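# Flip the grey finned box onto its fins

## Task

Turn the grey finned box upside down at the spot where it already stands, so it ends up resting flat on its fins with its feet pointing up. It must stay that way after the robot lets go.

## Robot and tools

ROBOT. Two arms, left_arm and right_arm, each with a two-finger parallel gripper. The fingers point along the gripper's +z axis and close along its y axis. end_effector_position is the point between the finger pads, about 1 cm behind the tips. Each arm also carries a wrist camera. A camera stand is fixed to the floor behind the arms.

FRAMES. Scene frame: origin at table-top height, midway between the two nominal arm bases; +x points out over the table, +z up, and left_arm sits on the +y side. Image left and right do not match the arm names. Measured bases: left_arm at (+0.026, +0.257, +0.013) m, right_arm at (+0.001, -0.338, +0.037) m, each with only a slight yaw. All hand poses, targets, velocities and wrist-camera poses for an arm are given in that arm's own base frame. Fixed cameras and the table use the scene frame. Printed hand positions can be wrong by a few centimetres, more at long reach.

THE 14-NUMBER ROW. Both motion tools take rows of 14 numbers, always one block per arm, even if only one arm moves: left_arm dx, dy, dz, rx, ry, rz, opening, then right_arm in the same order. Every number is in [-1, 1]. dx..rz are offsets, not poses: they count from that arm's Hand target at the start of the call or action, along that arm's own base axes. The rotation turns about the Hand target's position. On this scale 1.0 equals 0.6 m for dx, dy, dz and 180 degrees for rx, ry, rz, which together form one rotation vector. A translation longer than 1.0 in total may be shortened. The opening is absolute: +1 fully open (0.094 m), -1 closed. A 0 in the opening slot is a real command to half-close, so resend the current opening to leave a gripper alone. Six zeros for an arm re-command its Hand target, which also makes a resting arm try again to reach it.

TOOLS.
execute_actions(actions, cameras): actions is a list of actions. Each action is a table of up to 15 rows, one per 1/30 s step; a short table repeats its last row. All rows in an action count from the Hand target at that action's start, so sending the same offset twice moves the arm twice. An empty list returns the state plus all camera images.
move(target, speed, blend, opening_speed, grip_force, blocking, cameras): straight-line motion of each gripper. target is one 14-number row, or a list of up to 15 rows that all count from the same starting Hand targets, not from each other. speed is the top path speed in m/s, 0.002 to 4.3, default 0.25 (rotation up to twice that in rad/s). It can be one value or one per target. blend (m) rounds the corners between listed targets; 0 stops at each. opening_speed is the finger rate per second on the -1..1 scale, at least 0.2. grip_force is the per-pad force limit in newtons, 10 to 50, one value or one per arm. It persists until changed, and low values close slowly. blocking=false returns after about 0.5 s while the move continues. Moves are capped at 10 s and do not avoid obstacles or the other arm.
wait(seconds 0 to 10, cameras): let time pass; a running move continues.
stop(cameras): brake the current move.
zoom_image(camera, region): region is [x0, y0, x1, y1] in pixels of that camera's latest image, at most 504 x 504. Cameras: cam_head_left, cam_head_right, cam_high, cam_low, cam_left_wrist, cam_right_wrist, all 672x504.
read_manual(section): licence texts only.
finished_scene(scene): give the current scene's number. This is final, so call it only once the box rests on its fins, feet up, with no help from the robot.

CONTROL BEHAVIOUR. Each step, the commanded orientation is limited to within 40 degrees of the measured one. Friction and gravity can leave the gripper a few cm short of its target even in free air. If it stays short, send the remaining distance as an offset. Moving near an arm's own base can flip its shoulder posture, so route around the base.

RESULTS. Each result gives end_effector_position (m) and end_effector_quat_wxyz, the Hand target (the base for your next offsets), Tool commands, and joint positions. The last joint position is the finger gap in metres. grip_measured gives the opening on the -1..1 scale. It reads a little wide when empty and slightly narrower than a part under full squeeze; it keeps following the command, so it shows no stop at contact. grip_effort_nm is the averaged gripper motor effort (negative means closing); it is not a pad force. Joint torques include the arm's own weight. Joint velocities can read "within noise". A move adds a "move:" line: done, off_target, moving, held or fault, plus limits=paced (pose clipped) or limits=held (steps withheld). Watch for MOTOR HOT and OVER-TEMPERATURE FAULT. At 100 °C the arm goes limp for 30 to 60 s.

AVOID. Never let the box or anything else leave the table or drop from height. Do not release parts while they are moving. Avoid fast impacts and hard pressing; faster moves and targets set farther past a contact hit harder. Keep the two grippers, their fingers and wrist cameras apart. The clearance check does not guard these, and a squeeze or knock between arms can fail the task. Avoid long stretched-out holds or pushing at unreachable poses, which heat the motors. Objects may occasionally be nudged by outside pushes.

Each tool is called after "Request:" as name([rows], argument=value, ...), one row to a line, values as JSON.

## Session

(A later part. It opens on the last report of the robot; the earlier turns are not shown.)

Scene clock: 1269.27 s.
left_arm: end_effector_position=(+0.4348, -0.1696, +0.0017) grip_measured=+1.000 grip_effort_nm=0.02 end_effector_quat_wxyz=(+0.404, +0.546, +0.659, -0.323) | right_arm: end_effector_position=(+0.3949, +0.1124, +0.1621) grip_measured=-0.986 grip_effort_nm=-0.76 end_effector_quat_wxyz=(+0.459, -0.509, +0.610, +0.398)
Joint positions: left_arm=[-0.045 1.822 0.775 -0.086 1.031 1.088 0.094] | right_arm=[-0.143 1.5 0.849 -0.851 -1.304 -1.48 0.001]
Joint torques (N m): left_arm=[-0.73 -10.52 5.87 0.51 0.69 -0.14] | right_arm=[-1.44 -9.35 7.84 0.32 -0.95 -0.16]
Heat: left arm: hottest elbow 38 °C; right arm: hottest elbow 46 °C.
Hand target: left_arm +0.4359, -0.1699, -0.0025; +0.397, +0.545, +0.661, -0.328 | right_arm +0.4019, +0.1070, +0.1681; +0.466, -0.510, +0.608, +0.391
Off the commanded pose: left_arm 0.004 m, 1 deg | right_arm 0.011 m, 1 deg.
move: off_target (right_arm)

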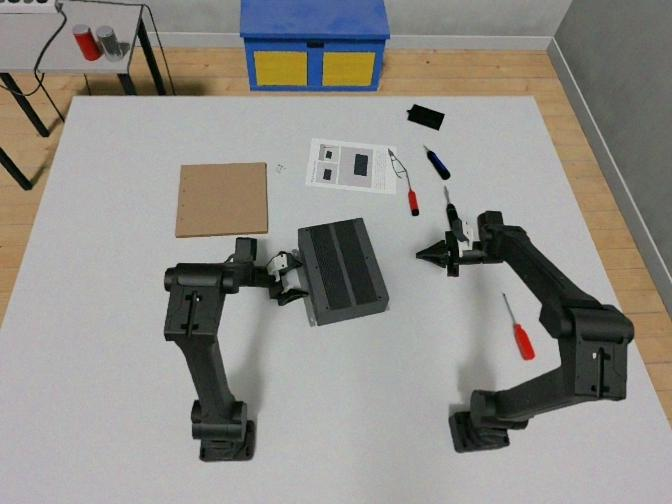

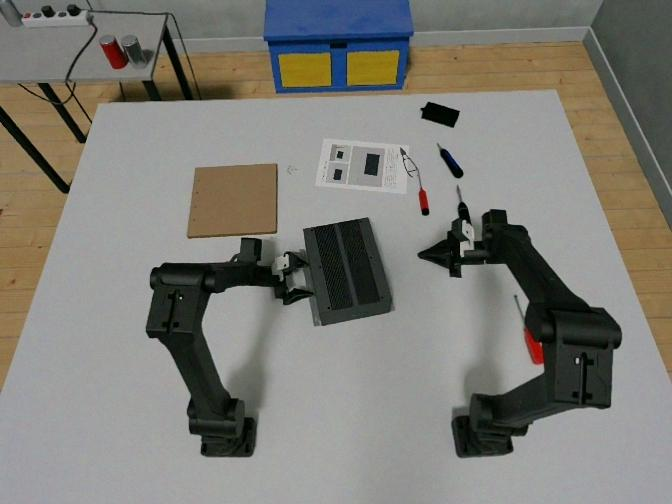

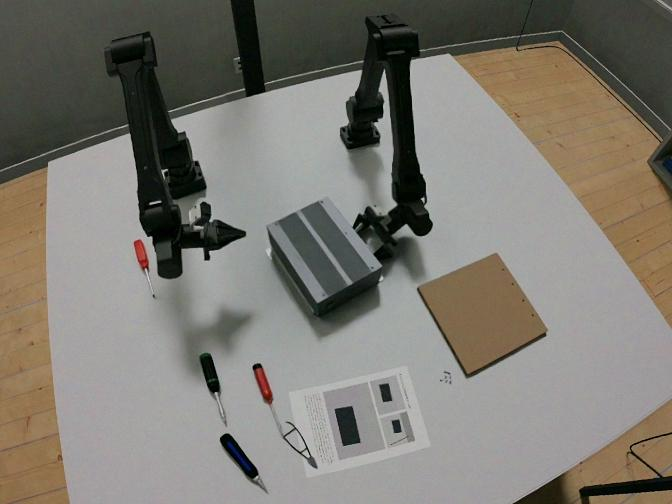

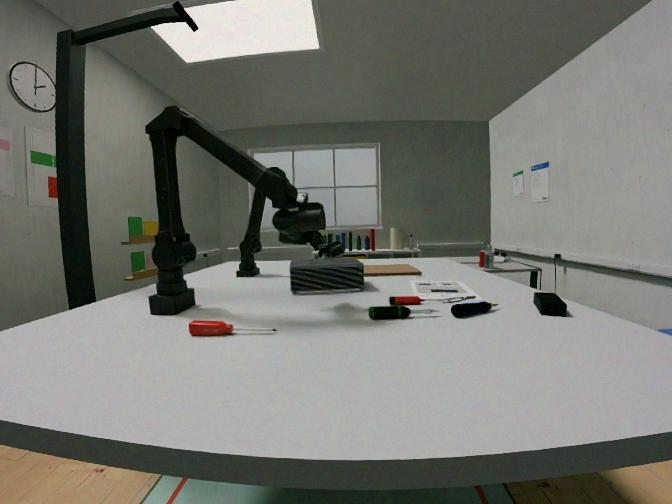

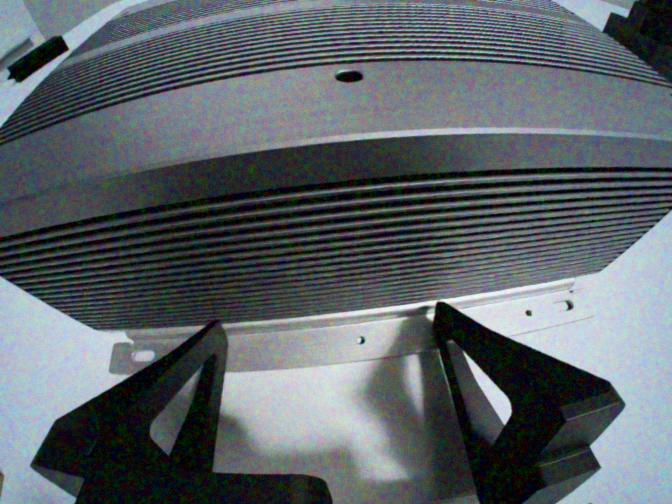

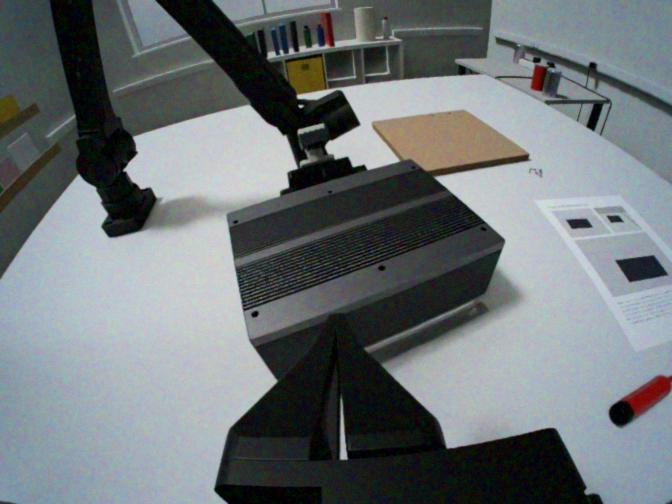

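Request:
execute_actions(actions=[])

Scene clock: 1305.80 s.
left_arm: end_effector_position=(+0.4348, -0.1696, +0.0017) grip_measured=+1.000 grip_effort_nm=0.02 end_effector_quat_wxyz=(+0.404, +0.546, +0.659, -0.323) | right_arm: end_effector_position=(+0.3949, +0.1124, +0.1621) grip_measured=-0.986 grip_effort_nm=-0.76 end_effector_quat_wxyz=(+0.459, -0.509, +0.610, +0.397)
Joint positions: left_arm=[-0.045 1.822 0.775 -0.086 1.031 1.088 0.094] | right_arm=[-0.143 1.5 0.849 -0.851 -1.304 -1.481 0.001]
Joint velocities: within noise
Joint torques (N m): left_arm=[-0.91 -10.4 5.89 0.53 0.69 -0.14] | right_arm=[-1.67 -8.82 7.66 0.23 -0.94 -0.14]
Heat: left arm: hottest elbow 39 °C; right arm: hottest elbow 44 °C.
Hand target: left_arm +0.4359, -0.1699, -0.0025; +0.397, +0.545, +0.661, -0.328 | right_arm +0.4019, +0.1070, +0.1681; +0.466, -0.510, +0.608, +0.391
Tool commands: left_gripper/opening=+1.0 right_gripper/opening=-1.0
Off the commanded pose: left_arm 0.004 m, 1 deg | right_arm 0.011 m, 1 deg.

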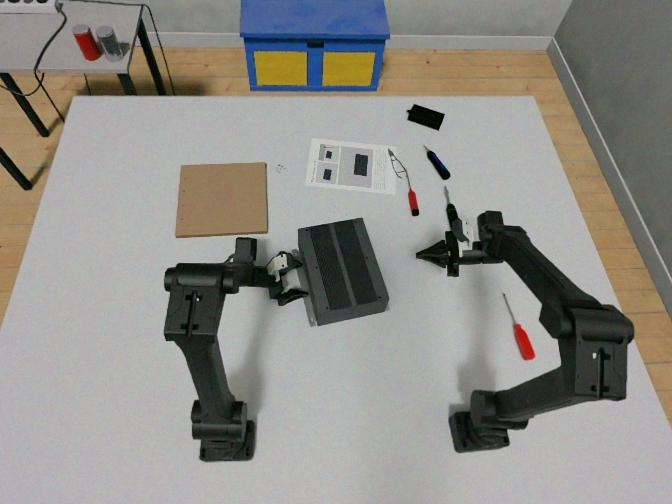

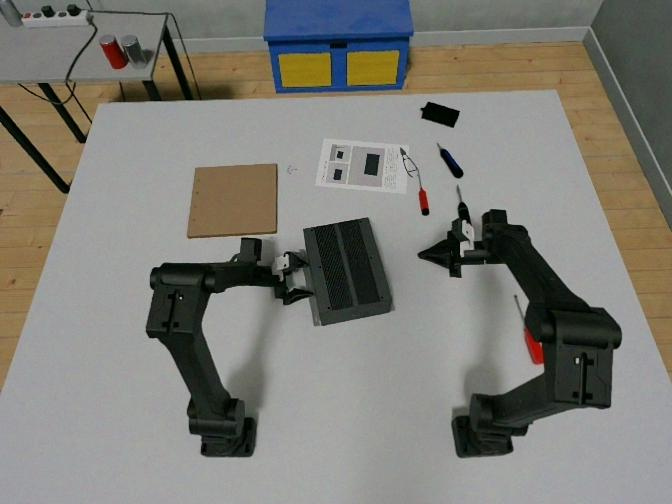

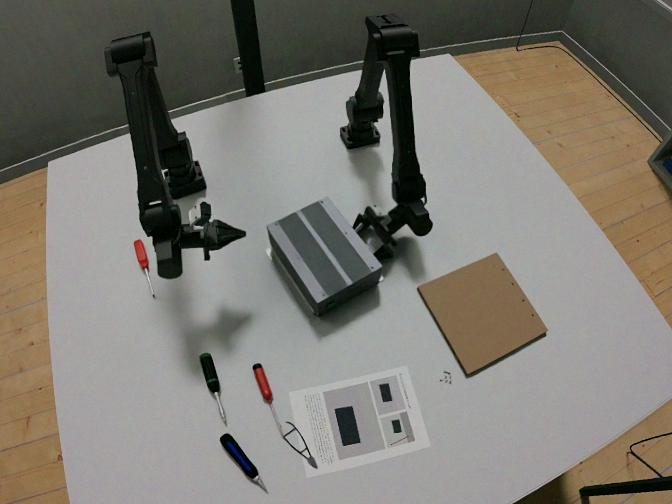

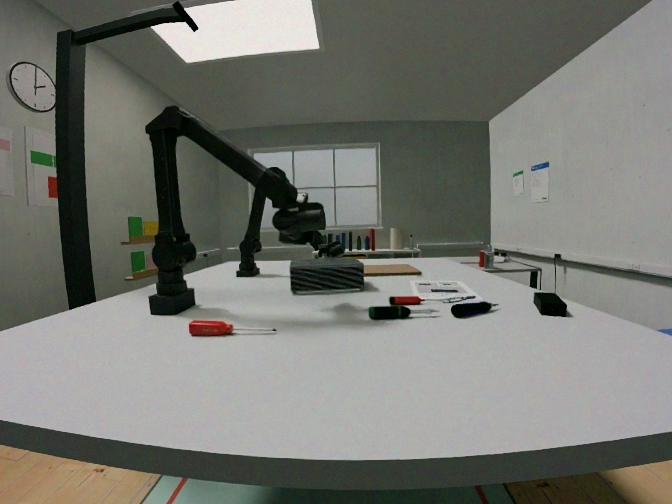

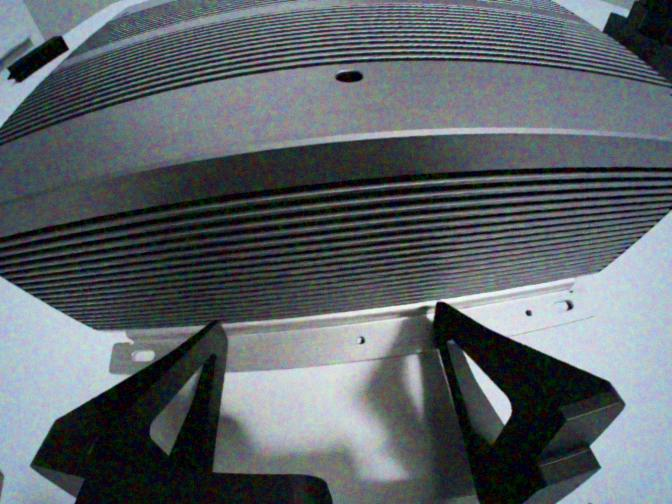

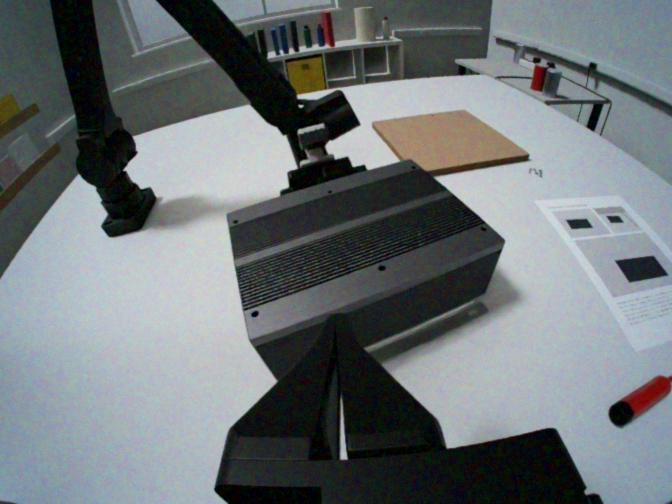

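Request:
zoom_image(camera="cam_left_wrist", region=[60, 100, 400, 400])

Request:
zoom_image(camera="cam_right_wrist", region=[200, 140, 530, 400])

Scaled by 1.482 from the camera's 672x504 image, which has a finer 960x720 frame.

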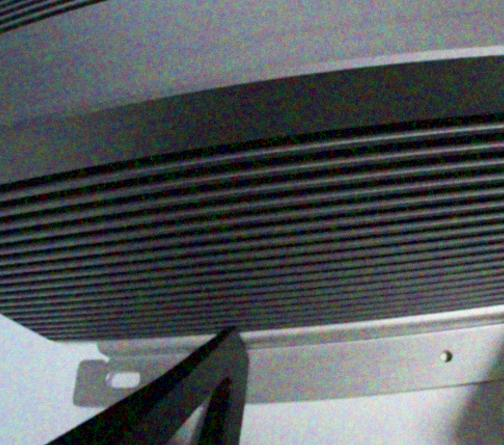

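Scaled by 1.527 from the camera's 672x504 image, which has a finer 960x720 frame.

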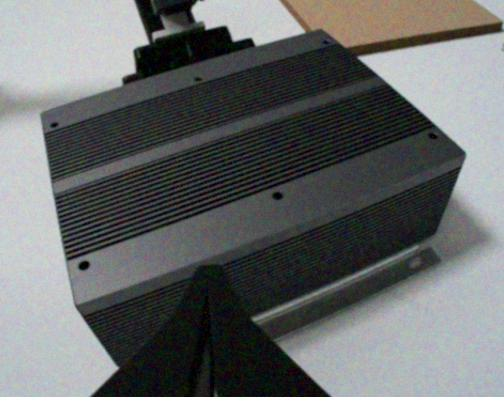

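Request:
move(target=[0,0,0,0,0,0,1,0.1235,0.08,-0.188,0,0,0,-1], speed=0.15, cameras=["cam_right_wrist","cam_head_left"])

Scene clock: 1477.33 s.
left_arm: end_effector_position=(+0.4348, -0.1696, +0.0017) grip_measured=+1.000 grip_effort_nm=0.02 end_effector_quat_wxyz=(+0.404, +0.546, +0.659, -0.323) | right_arm: end_effector_position=(+0.4696, +0.1487, +0.0536) grip_measured=-0.986 grip_effort_nm=-0.76 end_effector_quat_wxyz=(+0.464, -0.504, +0.613, +0.393)
Joint positions: left_arm=[-0.045 1.822 0.775 -0.086 1.031 1.088 0.094] | right_arm=[-0.037 1.837 0.874 -0.118 -1.272 -1.048 0.001]
Joint torques (N m): left_arm=[-0.85 -10.46 5.94 0.53 0.69 -0.14] | right_arm=[0.38 -12.16 6.24 1.72 -0.54 0.07]
Heat: left arm: hottest elbow 38 °C; right arm: hottest elbow 42 °C.
Hand target: left_arm +0.4359, -0.1699, -0.0025; +0.397, +0.545, +0.661, -0.328 | right_arm +0.4761, +0.1551, +0.0554; +0.466, -0.510, +0.608, +0.391
Off the commanded pose: left_arm 0.004 m, 1 deg | right_arm 0.009 m, 1 deg.
move: done
Images, in order (width x height): cam_head_left 672x504, cam_right_wrist 672x504.

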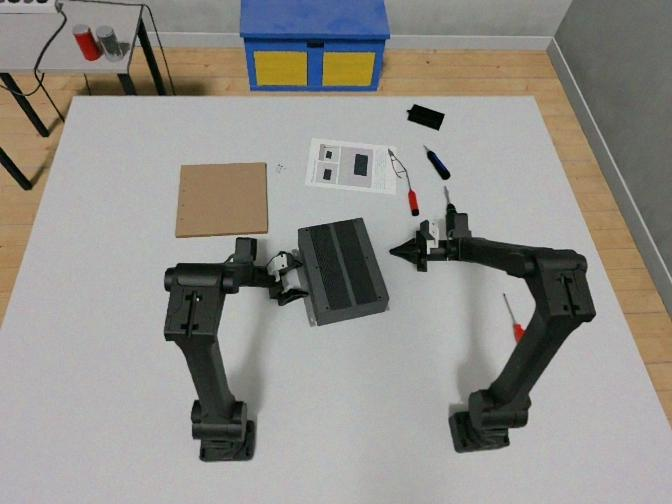

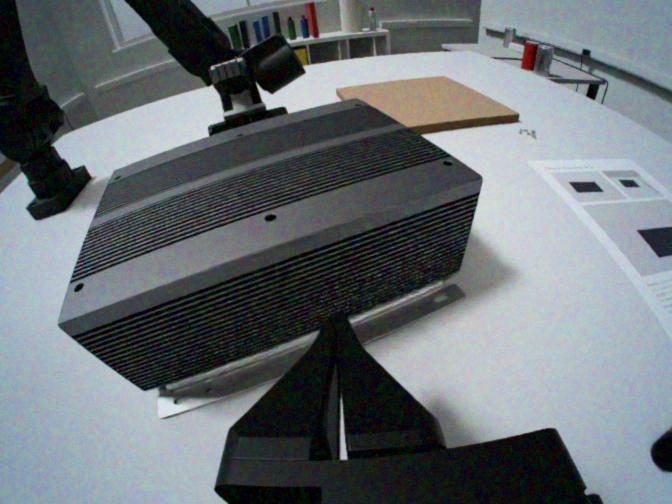

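Request:
zoom_image(camera="cam_right_wrist", region=[40, 290, 220, 425])

Request:
zoom_image(camera="cam_right_wrist", region=[400, 160, 520, 310])

Scaled by 2.800 from the camera's 672x504 image, which has a finer 960x720 frame.

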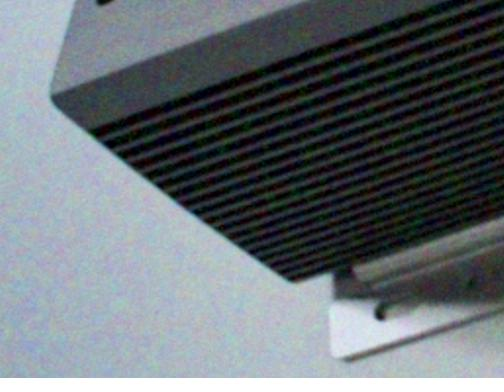

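Scaled by 3.360 from the camera's 672x504 image, which has a finer 960x720 frame.

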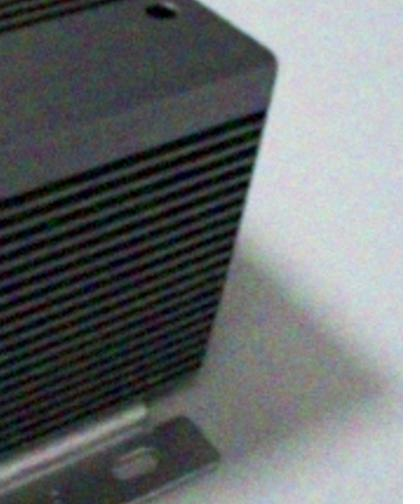

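Request:
move(target=[0,0,0,0,0,0,1,-0.008,0.06,-0.008,0,0,0,-1], speed=0.05, cameras=["cam_right_wrist"])

Scene clock: 1505.87 s.
left_arm: end_effector_position=(+0.4348, -0.1696, +0.0017) grip_measured=+1.000 grip_effort_nm=0.02 end_effector_quat_wxyz=(+0.404, +0.546, +0.659, -0.323) | right_arm: end_effector_position=(+0.4728, +0.1851, +0.0558) grip_measured=-0.986 grip_effort_nm=-0.76 end_effector_quat_wxyz=(+0.470, -0.509, +0.608, +0.388)
Joint positions: left_arm=[-0.045 1.822 0.775 -0.086 1.031 1.088 0.094] | right_arm=[0.046 1.837 0.84 0.133 -1.225 -0.842 0.001]
Joint torques (N m): left_arm=[-0.85 -10.58 5.93 0.5 0.69 -0.14] | right_arm=[0.67 -11.52 4.81 1.91 -0.45 0.07]
Heat: left arm: hottest elbow 38 °C; right arm: hottest elbow 40 °C.
Hand target: left_arm +0.4359, -0.1699, -0.0025; +0.397, +0.545, +0.661, -0.328 | right_arm +0.4713, +0.1910, +0.0506; +0.466, -0.510, +0.608, +0.391
Off the commanded pose: left_arm 0.004 m, 1 deg | right_arm 0.008 m, 1 deg.
move: done
Images, in order (width x height): cam_right_wrist 672x504.

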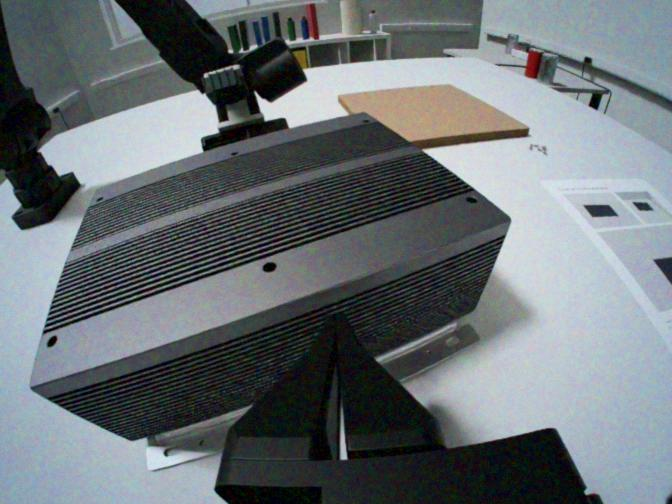

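Request:
move(target=[0,0,0,0,0,0,1,0,0.04,-0.016,0,0,0,-1], speed=0.04, cameras=["cam_right_wrist"])

Scene clock: 1511.93 s.
left_arm: end_effector_position=(+0.4349, -0.1694, +0.0017) grip_measured=+1.000 grip_effort_nm=0.02 end_effector_quat_wxyz=(+0.404, +0.546, +0.659, -0.323) | right_arm: end_effector_position=(+0.4785, +0.1981, +0.0482) grip_measured=-0.986 grip_effort_nm=-0.76 end_effector_quat_wxyz=(+0.476, -0.503, +0.613, +0.380)
Joint positions: left_arm=[-0.045 1.822 0.775 -0.086 1.031 1.088 0.094] | right_arm=[0.077 1.866 0.828 0.279 -1.187 -0.734 0.001]
Joint torques (N m): left_arm=[-0.85 -10.52 5.9 0.51 0.69 -0.14] | right_arm=[1.85 -10.7 4.63 2.1 -0.47 0.05]
Heat: left arm: hottest elbow 38 °C; right arm: hottest elbow 40 °C.
Hand target: left_arm +0.4359, -0.1697, -0.0025; +0.397, +0.545, +0.662, -0.328 | right_arm +0.4712, +0.2151, +0.0409; +0.466, -0.510, +0.608, +0.391
Off the commanded pose: left_arm 0.004 m, 1 deg | right_arm 0.020 m, 2 deg.
move: off_target (right_arm)
Images, in order (width x height): cam_right_wrist 672x504.

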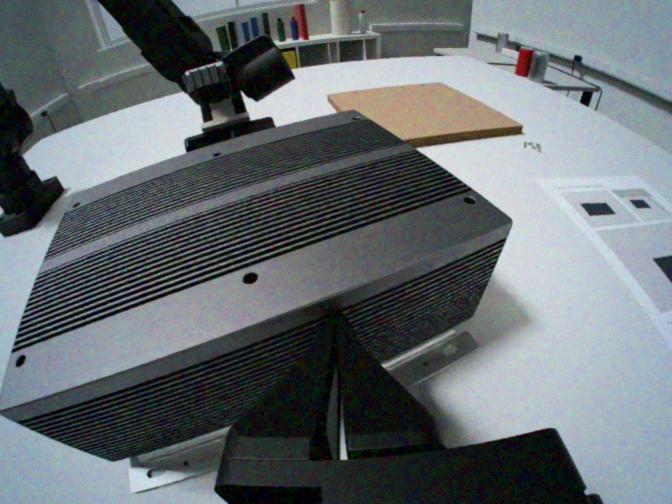

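Request:
move(target=[0.008,-0.058,-0.005,0,0,0,1,-0.01,0.085,0.02,0,0,0,-1], speed=0.05)

Scene clock: 1521.70 s.
left_arm: end_effector_position=(+0.4416, -0.1707, +0.0024) grip_measured=+1.000 grip_effort_nm=0.02 end_effector_quat_wxyz=(+0.410, +0.531, +0.670, -0.317) | right_arm: end_effector_position=(+0.4919, +0.2024, +0.0483) grip_measured=-0.986 grip_effort_nm=-0.76 end_effector_quat_wxyz=(+0.485, -0.471, +0.645, +0.355)
Joint positions: left_arm=[-0.051 1.822 0.764 -0.008 1.013 1.004 0.094] | right_arm=[0.098 1.864 0.805 0.429 -1.081 -0.571 0.001]
Joint torques (N m): left_arm=[-7.24 -9.35 6.39 2.61 -0.04 -0.64] | right_arm=[9 -13.1 4.48 2.19 -1.42 -0.01]
Heat: left arm: hottest elbow 38 °C; right arm: hottest elbow 39 °C.
Hand target: left_arm +0.4405, -0.2046, -0.0055; +0.397, +0.545, +0.662, -0.328 | right_arm +0.4652, +0.2661, +0.0528; +0.466, -0.510, +0.608, +0.391
Off the commanded pose: left_arm 0.035 m, 3 deg | right_arm 0.069 m, 8 deg.
move: off_target (left_arm, right_arm)

Request:
move(target=[0,0,0,0,0,0,1,-0.025,0,0.0,0,0,0.09,-1], speed=0.05, cameras=["cam_right_wrist"])

Scene clock: 1538.87 s.
left_arm: end_effector_position=(+0.4416, -0.1707, +0.0024) grip_measured=+1.000 grip_effort_nm=0.02 end_effector_quat_wxyz=(+0.410, +0.531, +0.670, -0.317) | right_arm: end_effector_position=(+0.4811, +0.2011, +0.0492) grip_measured=-0.986 grip_effort_nm=-0.76 end_effector_quat_wxyz=(-0.432, +0.564, -0.577, -0.403)
Joint positions: left_arm=[-0.051 1.822 0.764 -0.008 1.013 1.004 0.094] | right_arm=[0.076 1.897 1.009 -0.319 -1.241 -1.211 0.001]
Joint torques (N m): left_arm=[-7.12 -9.41 6.37 2.63 -0.04 -0.63] | right_arm=[9.29 -13.16 5.52 -0.01 -2.94 -0.16]
Heat: left arm: hottest elbow 38 °C; right arm: hottest elbow 39 °C.
Hand target: left_arm +0.4405, -0.2046, -0.0055; +0.397, +0.545, +0.662, -0.328 | right_arm +0.4502, +0.2660, +0.0529; -0.406, +0.591, -0.530, -0.453
Off the commanded pose: left_arm 0.035 m, 3 deg | right_arm 0.072 m, 9 deg.
move: off_target (left_arm, right_arm)
Images, in order (width x height): cam_right_wrist 672x504.

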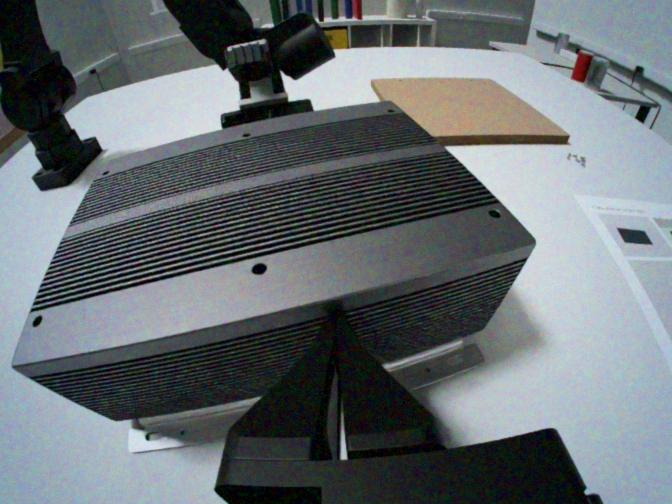

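Request:
move(target=[0.012,-0.09,0,0,0,0,1,-0.012,0.10,0.05,0,0,0.02,-1], speed=0.05, cameras=["cam_right_wrist"])

Scene clock: 1547.70 s.
left_arm: end_effector_position=(+0.4478, -0.1768, +0.0021) grip_measured=+1.000 grip_effort_nm=0.02 end_effector_quat_wxyz=(+0.417, +0.522, +0.684, -0.294) | right_arm: end_effector_position=(+0.4916, +0.1994, +0.0500) grip_measured=-0.986 grip_effort_nm=-0.76 end_effector_quat_wxyz=(+0.418, -0.550, +0.602, +0.400)
Joint positions: left_arm=[-0.076 1.812 0.741 0.099 0.952 0.912 0.094] | right_arm=[0.075 1.896 1.027 -0.315 -1.206 -1.137 0.001]
Joint torques (N m): left_arm=[-14.86 -8.12 8.55 3.4 -0.06 -1.24] | right_arm=[16.73 -17.49 5.89 0.68 -4.03 0.03]
Heat: left arm: hottest elbow 38 °C; right arm: hottest elbow 39 °C.
Hand target: left_arm +0.4477, -0.2586, -0.0055; +0.397, +0.545, +0.662, -0.328 | right_arm +0.4430, +0.3260, +0.0829; +0.392, -0.607, +0.511, +0.465
Off the commanded pose: left_arm 0.082 m, 6 deg | right_arm 0.140 m, 15 deg.
move: off_target (left_arm, right_arm)
Images, in order (width x height): cam_right_wrist 672x504.

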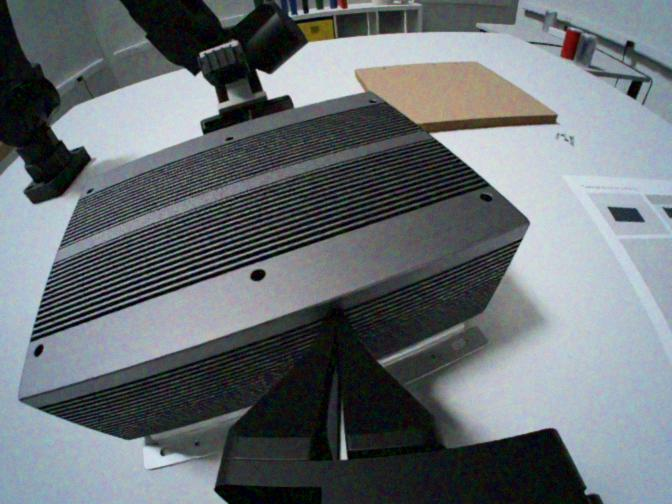

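Request:
wait(seconds=0.1, cameras=["cam_left_wrist","cam_high"])

Request:
zoom_image(camera="cam_left_wrist", region=[80, 220, 600, 440])

Scene clock: 1559.17 s.
left_arm: end_effector_position=(+0.4479, -0.1768, +0.0022) grip_measured=+1.000 grip_effort_nm=0.02 end_effector_quat_wxyz=(+0.417, +0.522, +0.684, -0.294) | right_arm: end_effector_position=(+0.4917, +0.1994, +0.0500) grip_measured=-0.986 grip_effort_nm=-0.76 end_effector_quat_wxyz=(+0.418, -0.550, +0.602, +0.400)
Joint positions: left_arm=[-0.076 1.812 0.741 0.1 0.952 0.911 0.094] | right_arm=[0.075 1.896 1.027 -0.315 -1.206 -1.137 0.001]
Joint torques (N m): left_arm=[-14.8 -8 8.53 3.36 -0.05 -1.24] | right_arm=[17.49 -16.85 5.74 0.76 -4.09 0.02]
Heat: left arm: hottest elbow 39 °C; right arm: hottest wrist yaw 43 °C.
Hand target: left_arm +0.4478, -0.2586, -0.0056; +0.397, +0.545, +0.662, -0.328 | right_arm +0.4431, +0.3260, +0.0829; +0.392, -0.607, +0.511, +0.465
Tool commands: left_gripper/opening=+1.0 right_gripper/opening=-1.0
Off the commanded pose: left_arm 0.082 m, 6 deg | right_arm 0.140 m, 15 deg.
wait: 0.10 s; at rest from the start
Images, in order (width x height): cam_high 672x504, cam_left_wrist 672x504.

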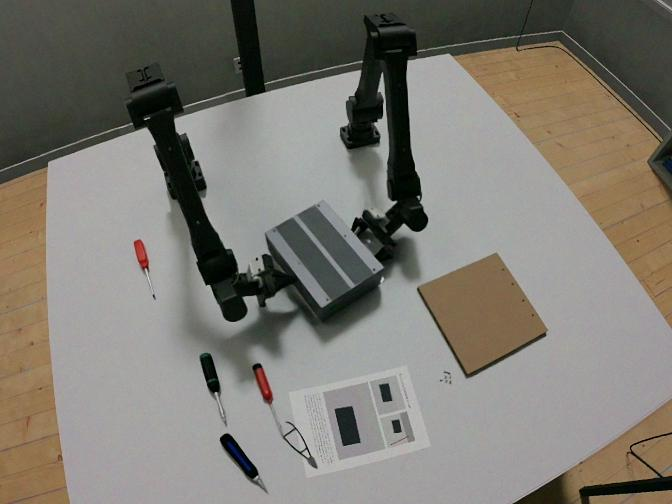

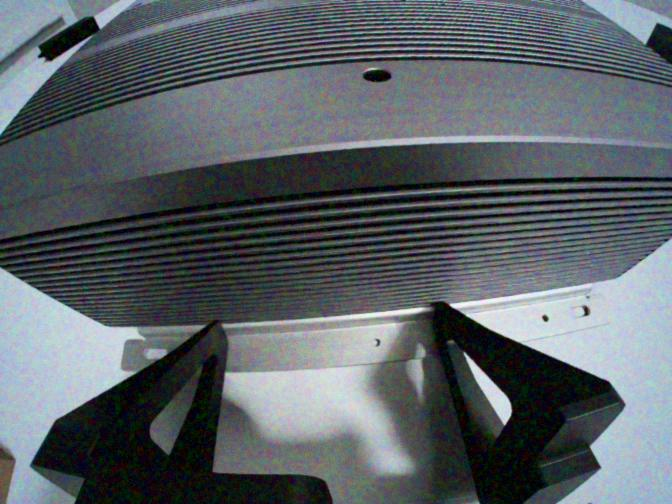

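Region (80, 220, 600, 440) is 520x220 pixels. A region can be at most 504 by 504 pixels.

Request:
move(target=[0.01,-0.07,0,0,0,0,1,-0.008,0.08,0.03,0,0,0.02,-1], speed=0.04, cameras=["cam_right_wrist","cam_left_wrist"])

Scene clock: 1599.80 s.
left_arm: end_effector_position=(+0.4629, -0.1934, +0.0055) grip_measured=+1.000 grip_effort_nm=0.02 end_effector_quat_wxyz=(+0.424, +0.492, +0.710, -0.272) | right_arm: end_effector_position=(+0.4975, +0.2740, +0.1657) grip_measured=-0.986 grip_effort_nm=-0.76 end_effector_quat_wxyz=(-0.461, +0.603, -0.507, -0.409)
Joint positions: left_arm=[-0.13 1.809 0.735 0.227 0.854 0.741 0.094] | right_arm=[0.207 1.757 1.136 -0.32 -1.269 -1.066 0.001]
Joint torques (N m): left_arm=[-17.2 -6.53 10.24 2.06 1.48 -0.64] | right_arm=[14.27 -6.77 4.07 0.7 -0.02 0.08]
Heat: left arm: hottest elbow 42 °C; right arm: hottest wrist yaw 56 °C.
Hand target: left_arm +0.4539, -0.3006, -0.0055; +0.397, +0.545, +0.662, -0.328 | right_arm +0.4382, +0.3740, +0.1009; -0.377, +0.623, -0.492, -0.477
Off the commanded pose: left_arm 0.108 m, 11 deg | right_arm 0.133 m, 13 deg.
move: off_target (left_arm, right_arm)
Images, in order (width x height): cam_left_wrist 672x504, cam_right_wrist 672x504.

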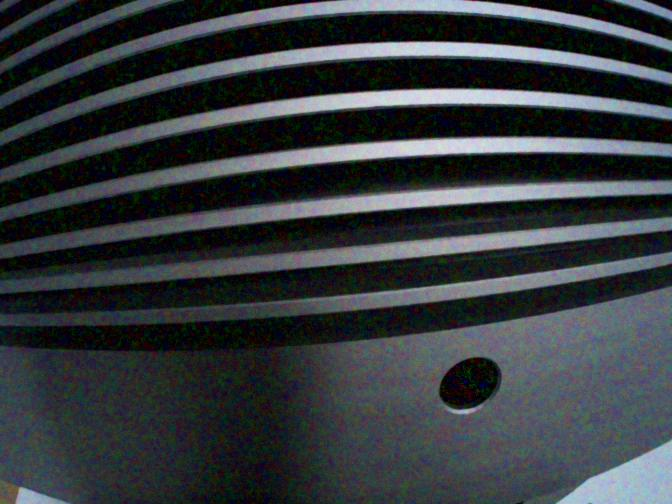

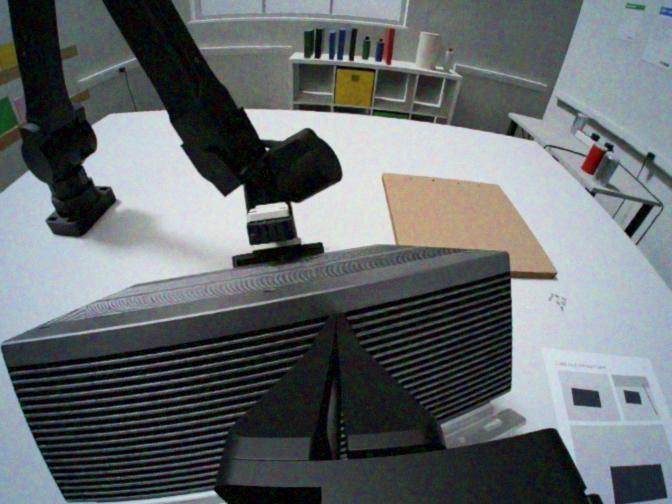

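Request:
move(target=[0.0,0.11,0,0,0,0,1,0.04,-0.085,0.107,0,0,0,-1], speed=0.04, cameras=["cam_right_wrist","cam_left_wrist","cam_head_left","cam_low"])

Scene clock: 1671.03 s.
left_arm: end_effector_position=(+0.4559, -0.1986, +0.0035) grip_measured=+1.000 grip_effort_nm=0.02 end_effector_quat_wxyz=(+0.416, +0.528, +0.676, -0.301) | right_arm: end_effector_position=(+0.4807, +0.2716, +0.1735) grip_measured=-0.986 grip_effort_nm=-0.76 end_effector_quat_wxyz=(-0.404, +0.601, -0.521, -0.452)
Joint positions: left_arm=[-0.122 1.834 0.774 0.122 0.945 0.871 0.094] | right_arm=[0.207 1.774 1.232 -0.744 -1.29 -1.29 0.001]
Joint torques (N m): left_arm=[-6.59 -8.47 8.4 0.79 1.11 -0.32] | right_arm=[7.41 -12.04 8.84 0.46 -1.06 -0.12]
Heat: left arm: hottest elbow 46 °C; right arm: hottest elbow 37 °C.
Hand target: left_arm +0.4538, -0.2346, -0.0055; +0.397, +0.545, +0.662, -0.328 | right_arm +0.4623, +0.3230, +0.1650; -0.377, +0.623, -0.492, -0.477
Off the commanded pose: left_arm 0.037 m, 5 deg | right_arm 0.055 m, 6 deg.
move: off_target (left_arm, right_arm)
Images, in order (width x height): cam_head_left 672x504, cam_low 672x504, cam_left_wrist 672x504, cam_right_wrist 672x504.

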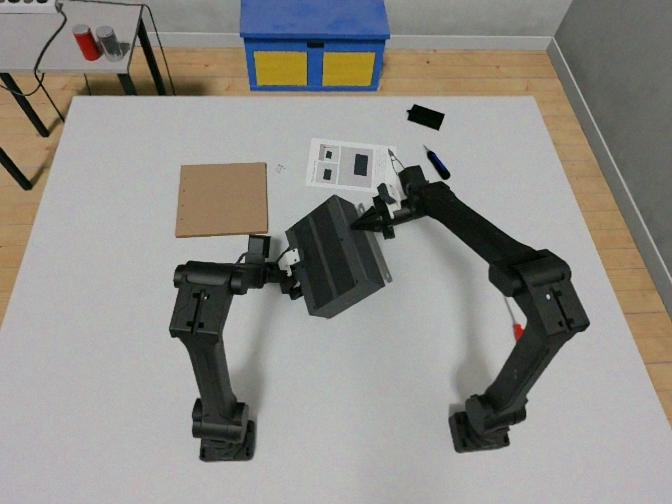

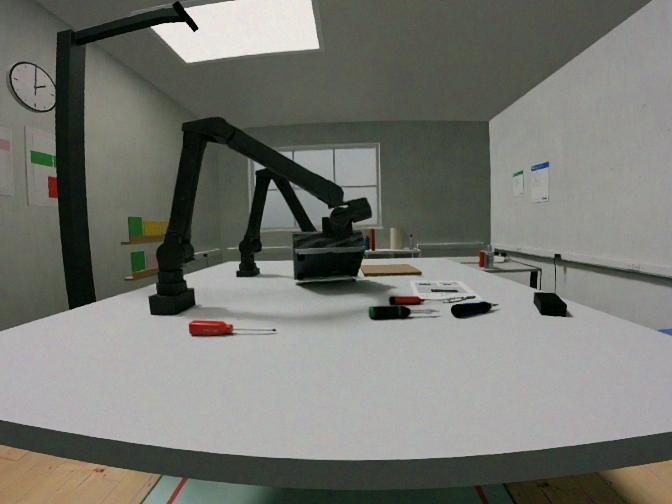

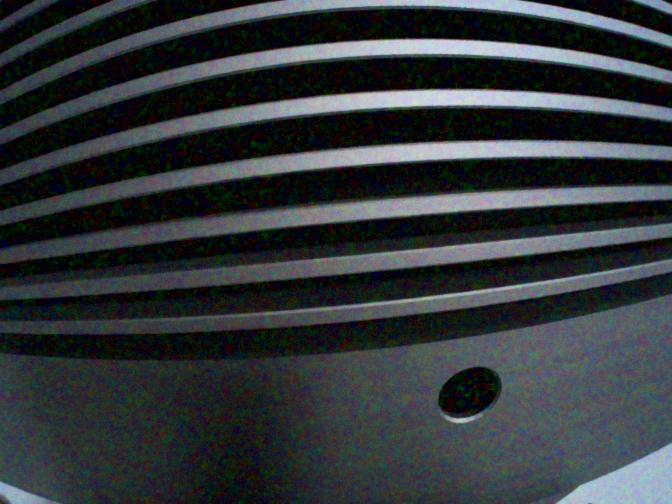

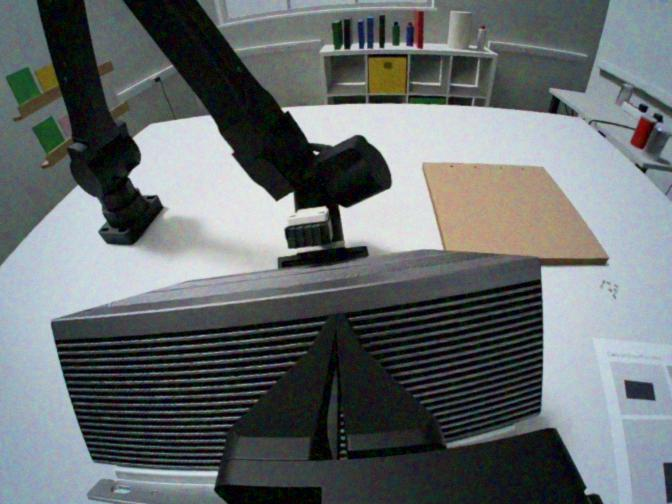

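Request:
move(target=[0.0,0.04,0,0,0,0,1,0.01,-0.038,0.01,0,0,0,-1], speed=0.03, cameras=["cam_right_wrist","cam_left_wrist"])

Scene clock: 1687.87 s.
left_arm: end_effector_position=(+0.4545, -0.1975, +0.0034) grip_measured=+1.000 grip_effort_nm=0.02 end_effector_quat_wxyz=(+0.409, +0.538, +0.668, -0.313) | right_arm: end_effector_position=(+0.4753, +0.2710, +0.1747) grip_measured=-0.986 grip_effort_nm=-0.76 end_effector_quat_wxyz=(-0.392, +0.610, -0.510, -0.463)
Joint positions: left_arm=[-0.114 1.84 0.798 0.047 0.975 0.932 0.094] | right_arm=[0.207 1.8 1.279 -0.92 -1.301 -1.441 0.001]
Joint torques (N m): left_arm=[-2.9 -9.41 7.12 0.8 1.13 -0.14] | right_arm=[3.49 -12.57 8.85 0.23 -1.03 -0.13]
Heat: left arm: hottest elbow 45 °C; right arm: hottest elbow 38 °C.
Hand target: left_arm +0.4538, -0.2106, -0.0055; +0.397, +0.545, +0.662, -0.328 | right_arm +0.4682, +0.3002, +0.1711; -0.377, +0.623, -0.492, -0.478
Off the commanded pose: left_arm 0.016 m, 2 deg | right_arm 0.030 m, 4 deg.
move: off_target (left_arm, right_arm)
Images, in order (width x height): cam_left_wrist 672x504, cam_right_wrist 672x504.

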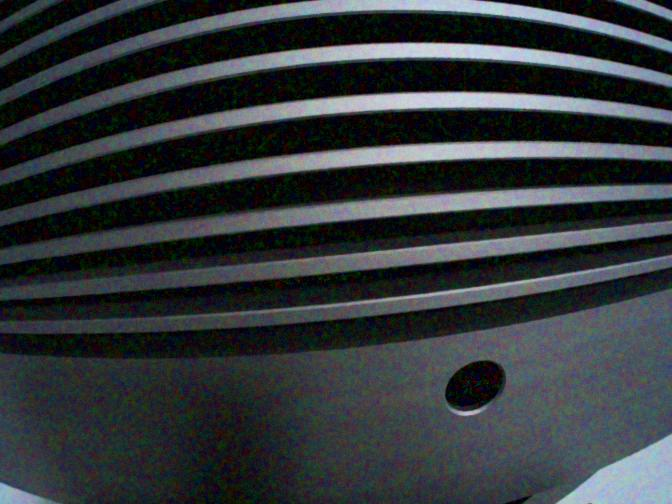

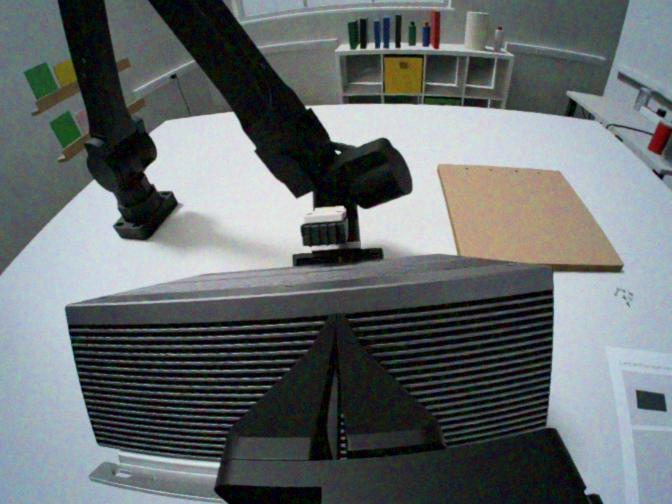

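Request:
move(target=[-0.04,0.208,0.01,0,0,0,1,0,0,0,0,0,0,-1], speed=0.05, cameras=["cam_right_wrist","cam_left_wrist","cam_high"])

Scene clock: 1700.37 s.
left_arm: end_effector_position=(+0.4192, -0.0910, -0.0004) grip_measured=+1.000 grip_effort_nm=0.02 end_effector_quat_wxyz=(+0.393, +0.541, +0.664, -0.335) | right_arm: end_effector_position=(+0.4745, +0.2709, +0.1746) grip_measured=-0.986 grip_effort_nm=-0.76 end_effector_quat_wxyz=(-0.391, +0.609, -0.510, -0.465)
Joint positions: left_arm=[0.154 1.84 0.834 -0.515 1.084 1.492 0.094] | right_arm=[0.207 1.8 1.279 -0.927 -1.304 -1.447 0.001]
Joint torques (N m): left_arm=[-0.09 -10.75 6.83 0.27 0.6 -0.05] | right_arm=[4.13 -12.34 8.91 0.23 -0.92 -0.12]
Heat: left arm: hottest elbow 43 °C; right arm: hottest elbow 41 °C.
Hand target: left_arm +0.4299, -0.0858, +0.0006; +0.397, +0.545, +0.662, -0.328 | right_arm +0.4682, +0.3002, +0.1710; -0.377, +0.623, -0.492, -0.478
Off the commanded pose: left_arm 0.012 m, 1 deg | right_arm 0.030 m, 3 deg.
move: off_target (left_arm, right_arm)
Images, in order (width x height): cam_high 672x504, cam_left_wrist 672x504, cam_right_wrist 672x504.

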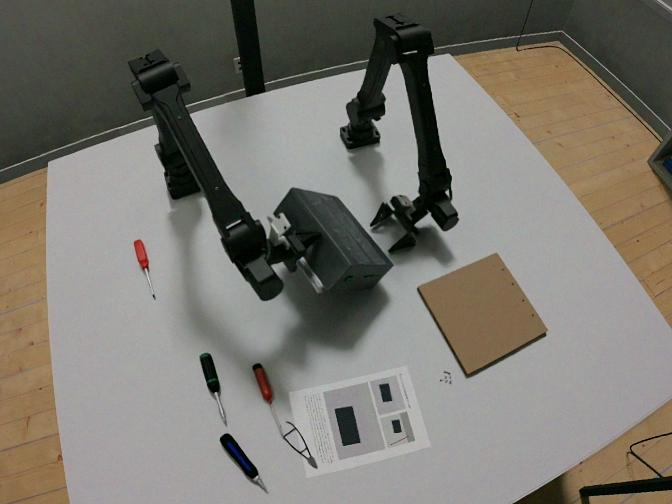

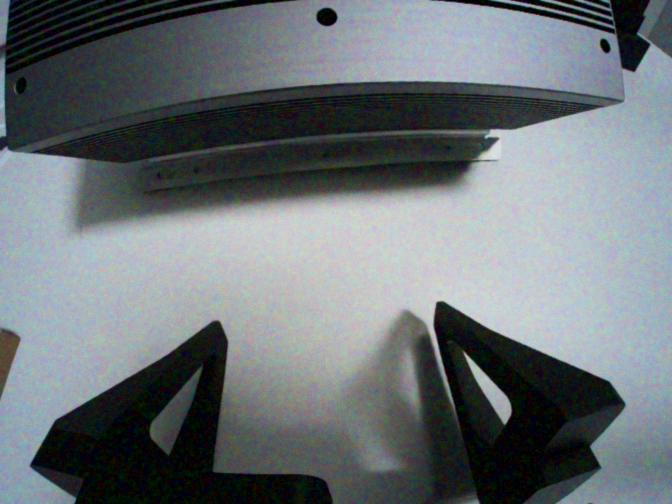

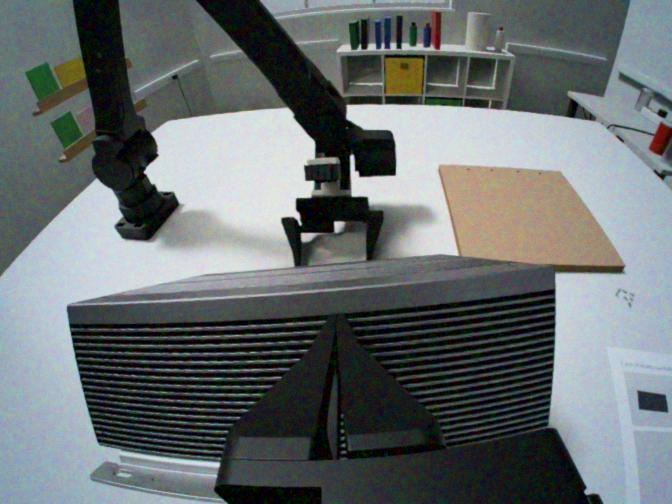

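Request:
move(target=[0,0,0,0,0,0,1,-0.142,-0.022,0.0,0,0,0,-1], speed=0.04, cameras=["cam_right_wrist","cam_high"])

Scene clock: 2006.60 s.
left_arm: end_effector_position=(+0.4192, -0.0910, -0.0004) grip_measured=+1.000 grip_effort_nm=0.02 end_effector_quat_wxyz=(+0.393, +0.542, +0.663, -0.335) | right_arm: end_effector_position=(+0.4020, +0.2640, +0.1767) grip_measured=-0.986 grip_effort_nm=-0.76 end_effector_quat_wxyz=(-0.396, +0.613, -0.504, -0.463)
Joint positions: left_arm=[0.154 1.84 0.834 -0.515 1.084 1.493 0.094] | right_arm=[0.225 1.625 1.04 -0.799 -1.305 -1.397 0.001]
Joint torques (N m): left_arm=[0.03 -10.7 6.87 0.24 0.59 -0.05] | right_arm=[4.31 -11.46 5.71 0.91 -0.72 0.05]
Heat: left arm: hottest elbow 39 °C; right arm: hottest elbow 47 °C.
Hand target: left_arm +0.4299, -0.0858, +0.0006; +0.397, +0.545, +0.662, -0.328 | right_arm +0.3830, +0.2869, +0.1710; -0.377, +0.623, -0.492, -0.478
Off the commanded pose: left_arm 0.012 m, 1 deg | right_arm 0.030 m, 3 deg.
move: off_target (left_arm, right_arm)
Images, in order (width x height): cam_high 672x504, cam_right_wrist 672x504.

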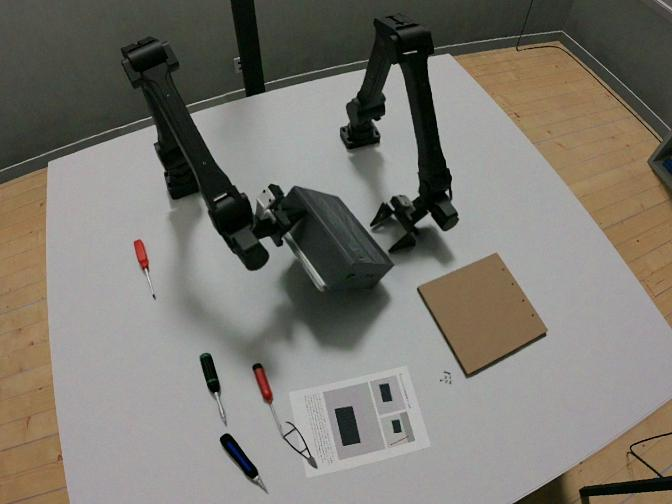

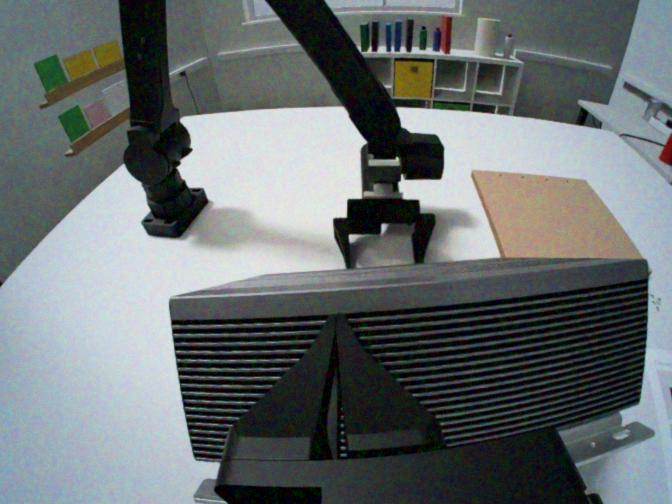

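Request:
move(target=[0,0,0,0,0,0,1,-0.058,-0.01,0.0,0,0,0,-1], speed=0.04, cameras=["cam_right_wrist"])

Scene clock: 2013.53 s.
left_arm: end_effector_position=(+0.4192, -0.0910, -0.0004) grip_measured=+1.000 grip_effort_nm=0.02 end_effector_quat_wxyz=(+0.393, +0.542, +0.663, -0.335) | right_arm: end_effector_position=(+0.3496, +0.2780, +0.1662) grip_measured=-0.986 grip_effort_nm=-0.76 end_effector_quat_wxyz=(-0.374, +0.618, -0.497, -0.481)
Joint positions: left_arm=[0.154 1.84 0.834 -0.515 1.084 1.493 0.094] | right_arm=[0.288 1.553 0.917 -0.735 -1.305 -1.348 0.001]
Joint torques (N m): left_arm=[-0.09 -10.75 6.86 0.29 0.6 -0.07] | right_arm=[-0.21 -11.99 6.5 1.26 -0.62 0.05]
Heat: left arm: hottest elbow 39 °C; right arm: hottest elbow 45 °C.
Hand target: left_arm +0.4299, -0.0858, +0.0006; +0.397, +0.545, +0.662, -0.328 | right_arm +0.3483, +0.2809, +0.1711; -0.377, +0.623, -0.492, -0.477
Off the commanded pose: left_arm 0.012 m, 1 deg | right_arm 0.006 m, 1 deg.
move: off_target (left_arm)
Images, in order (width x height): cam_right_wrist 672x504.

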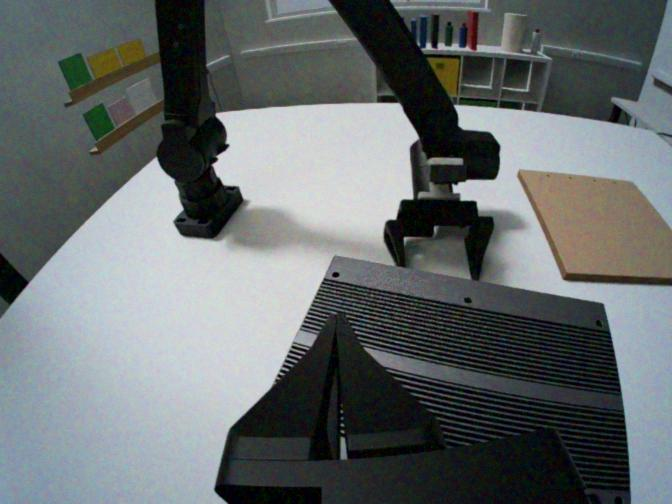

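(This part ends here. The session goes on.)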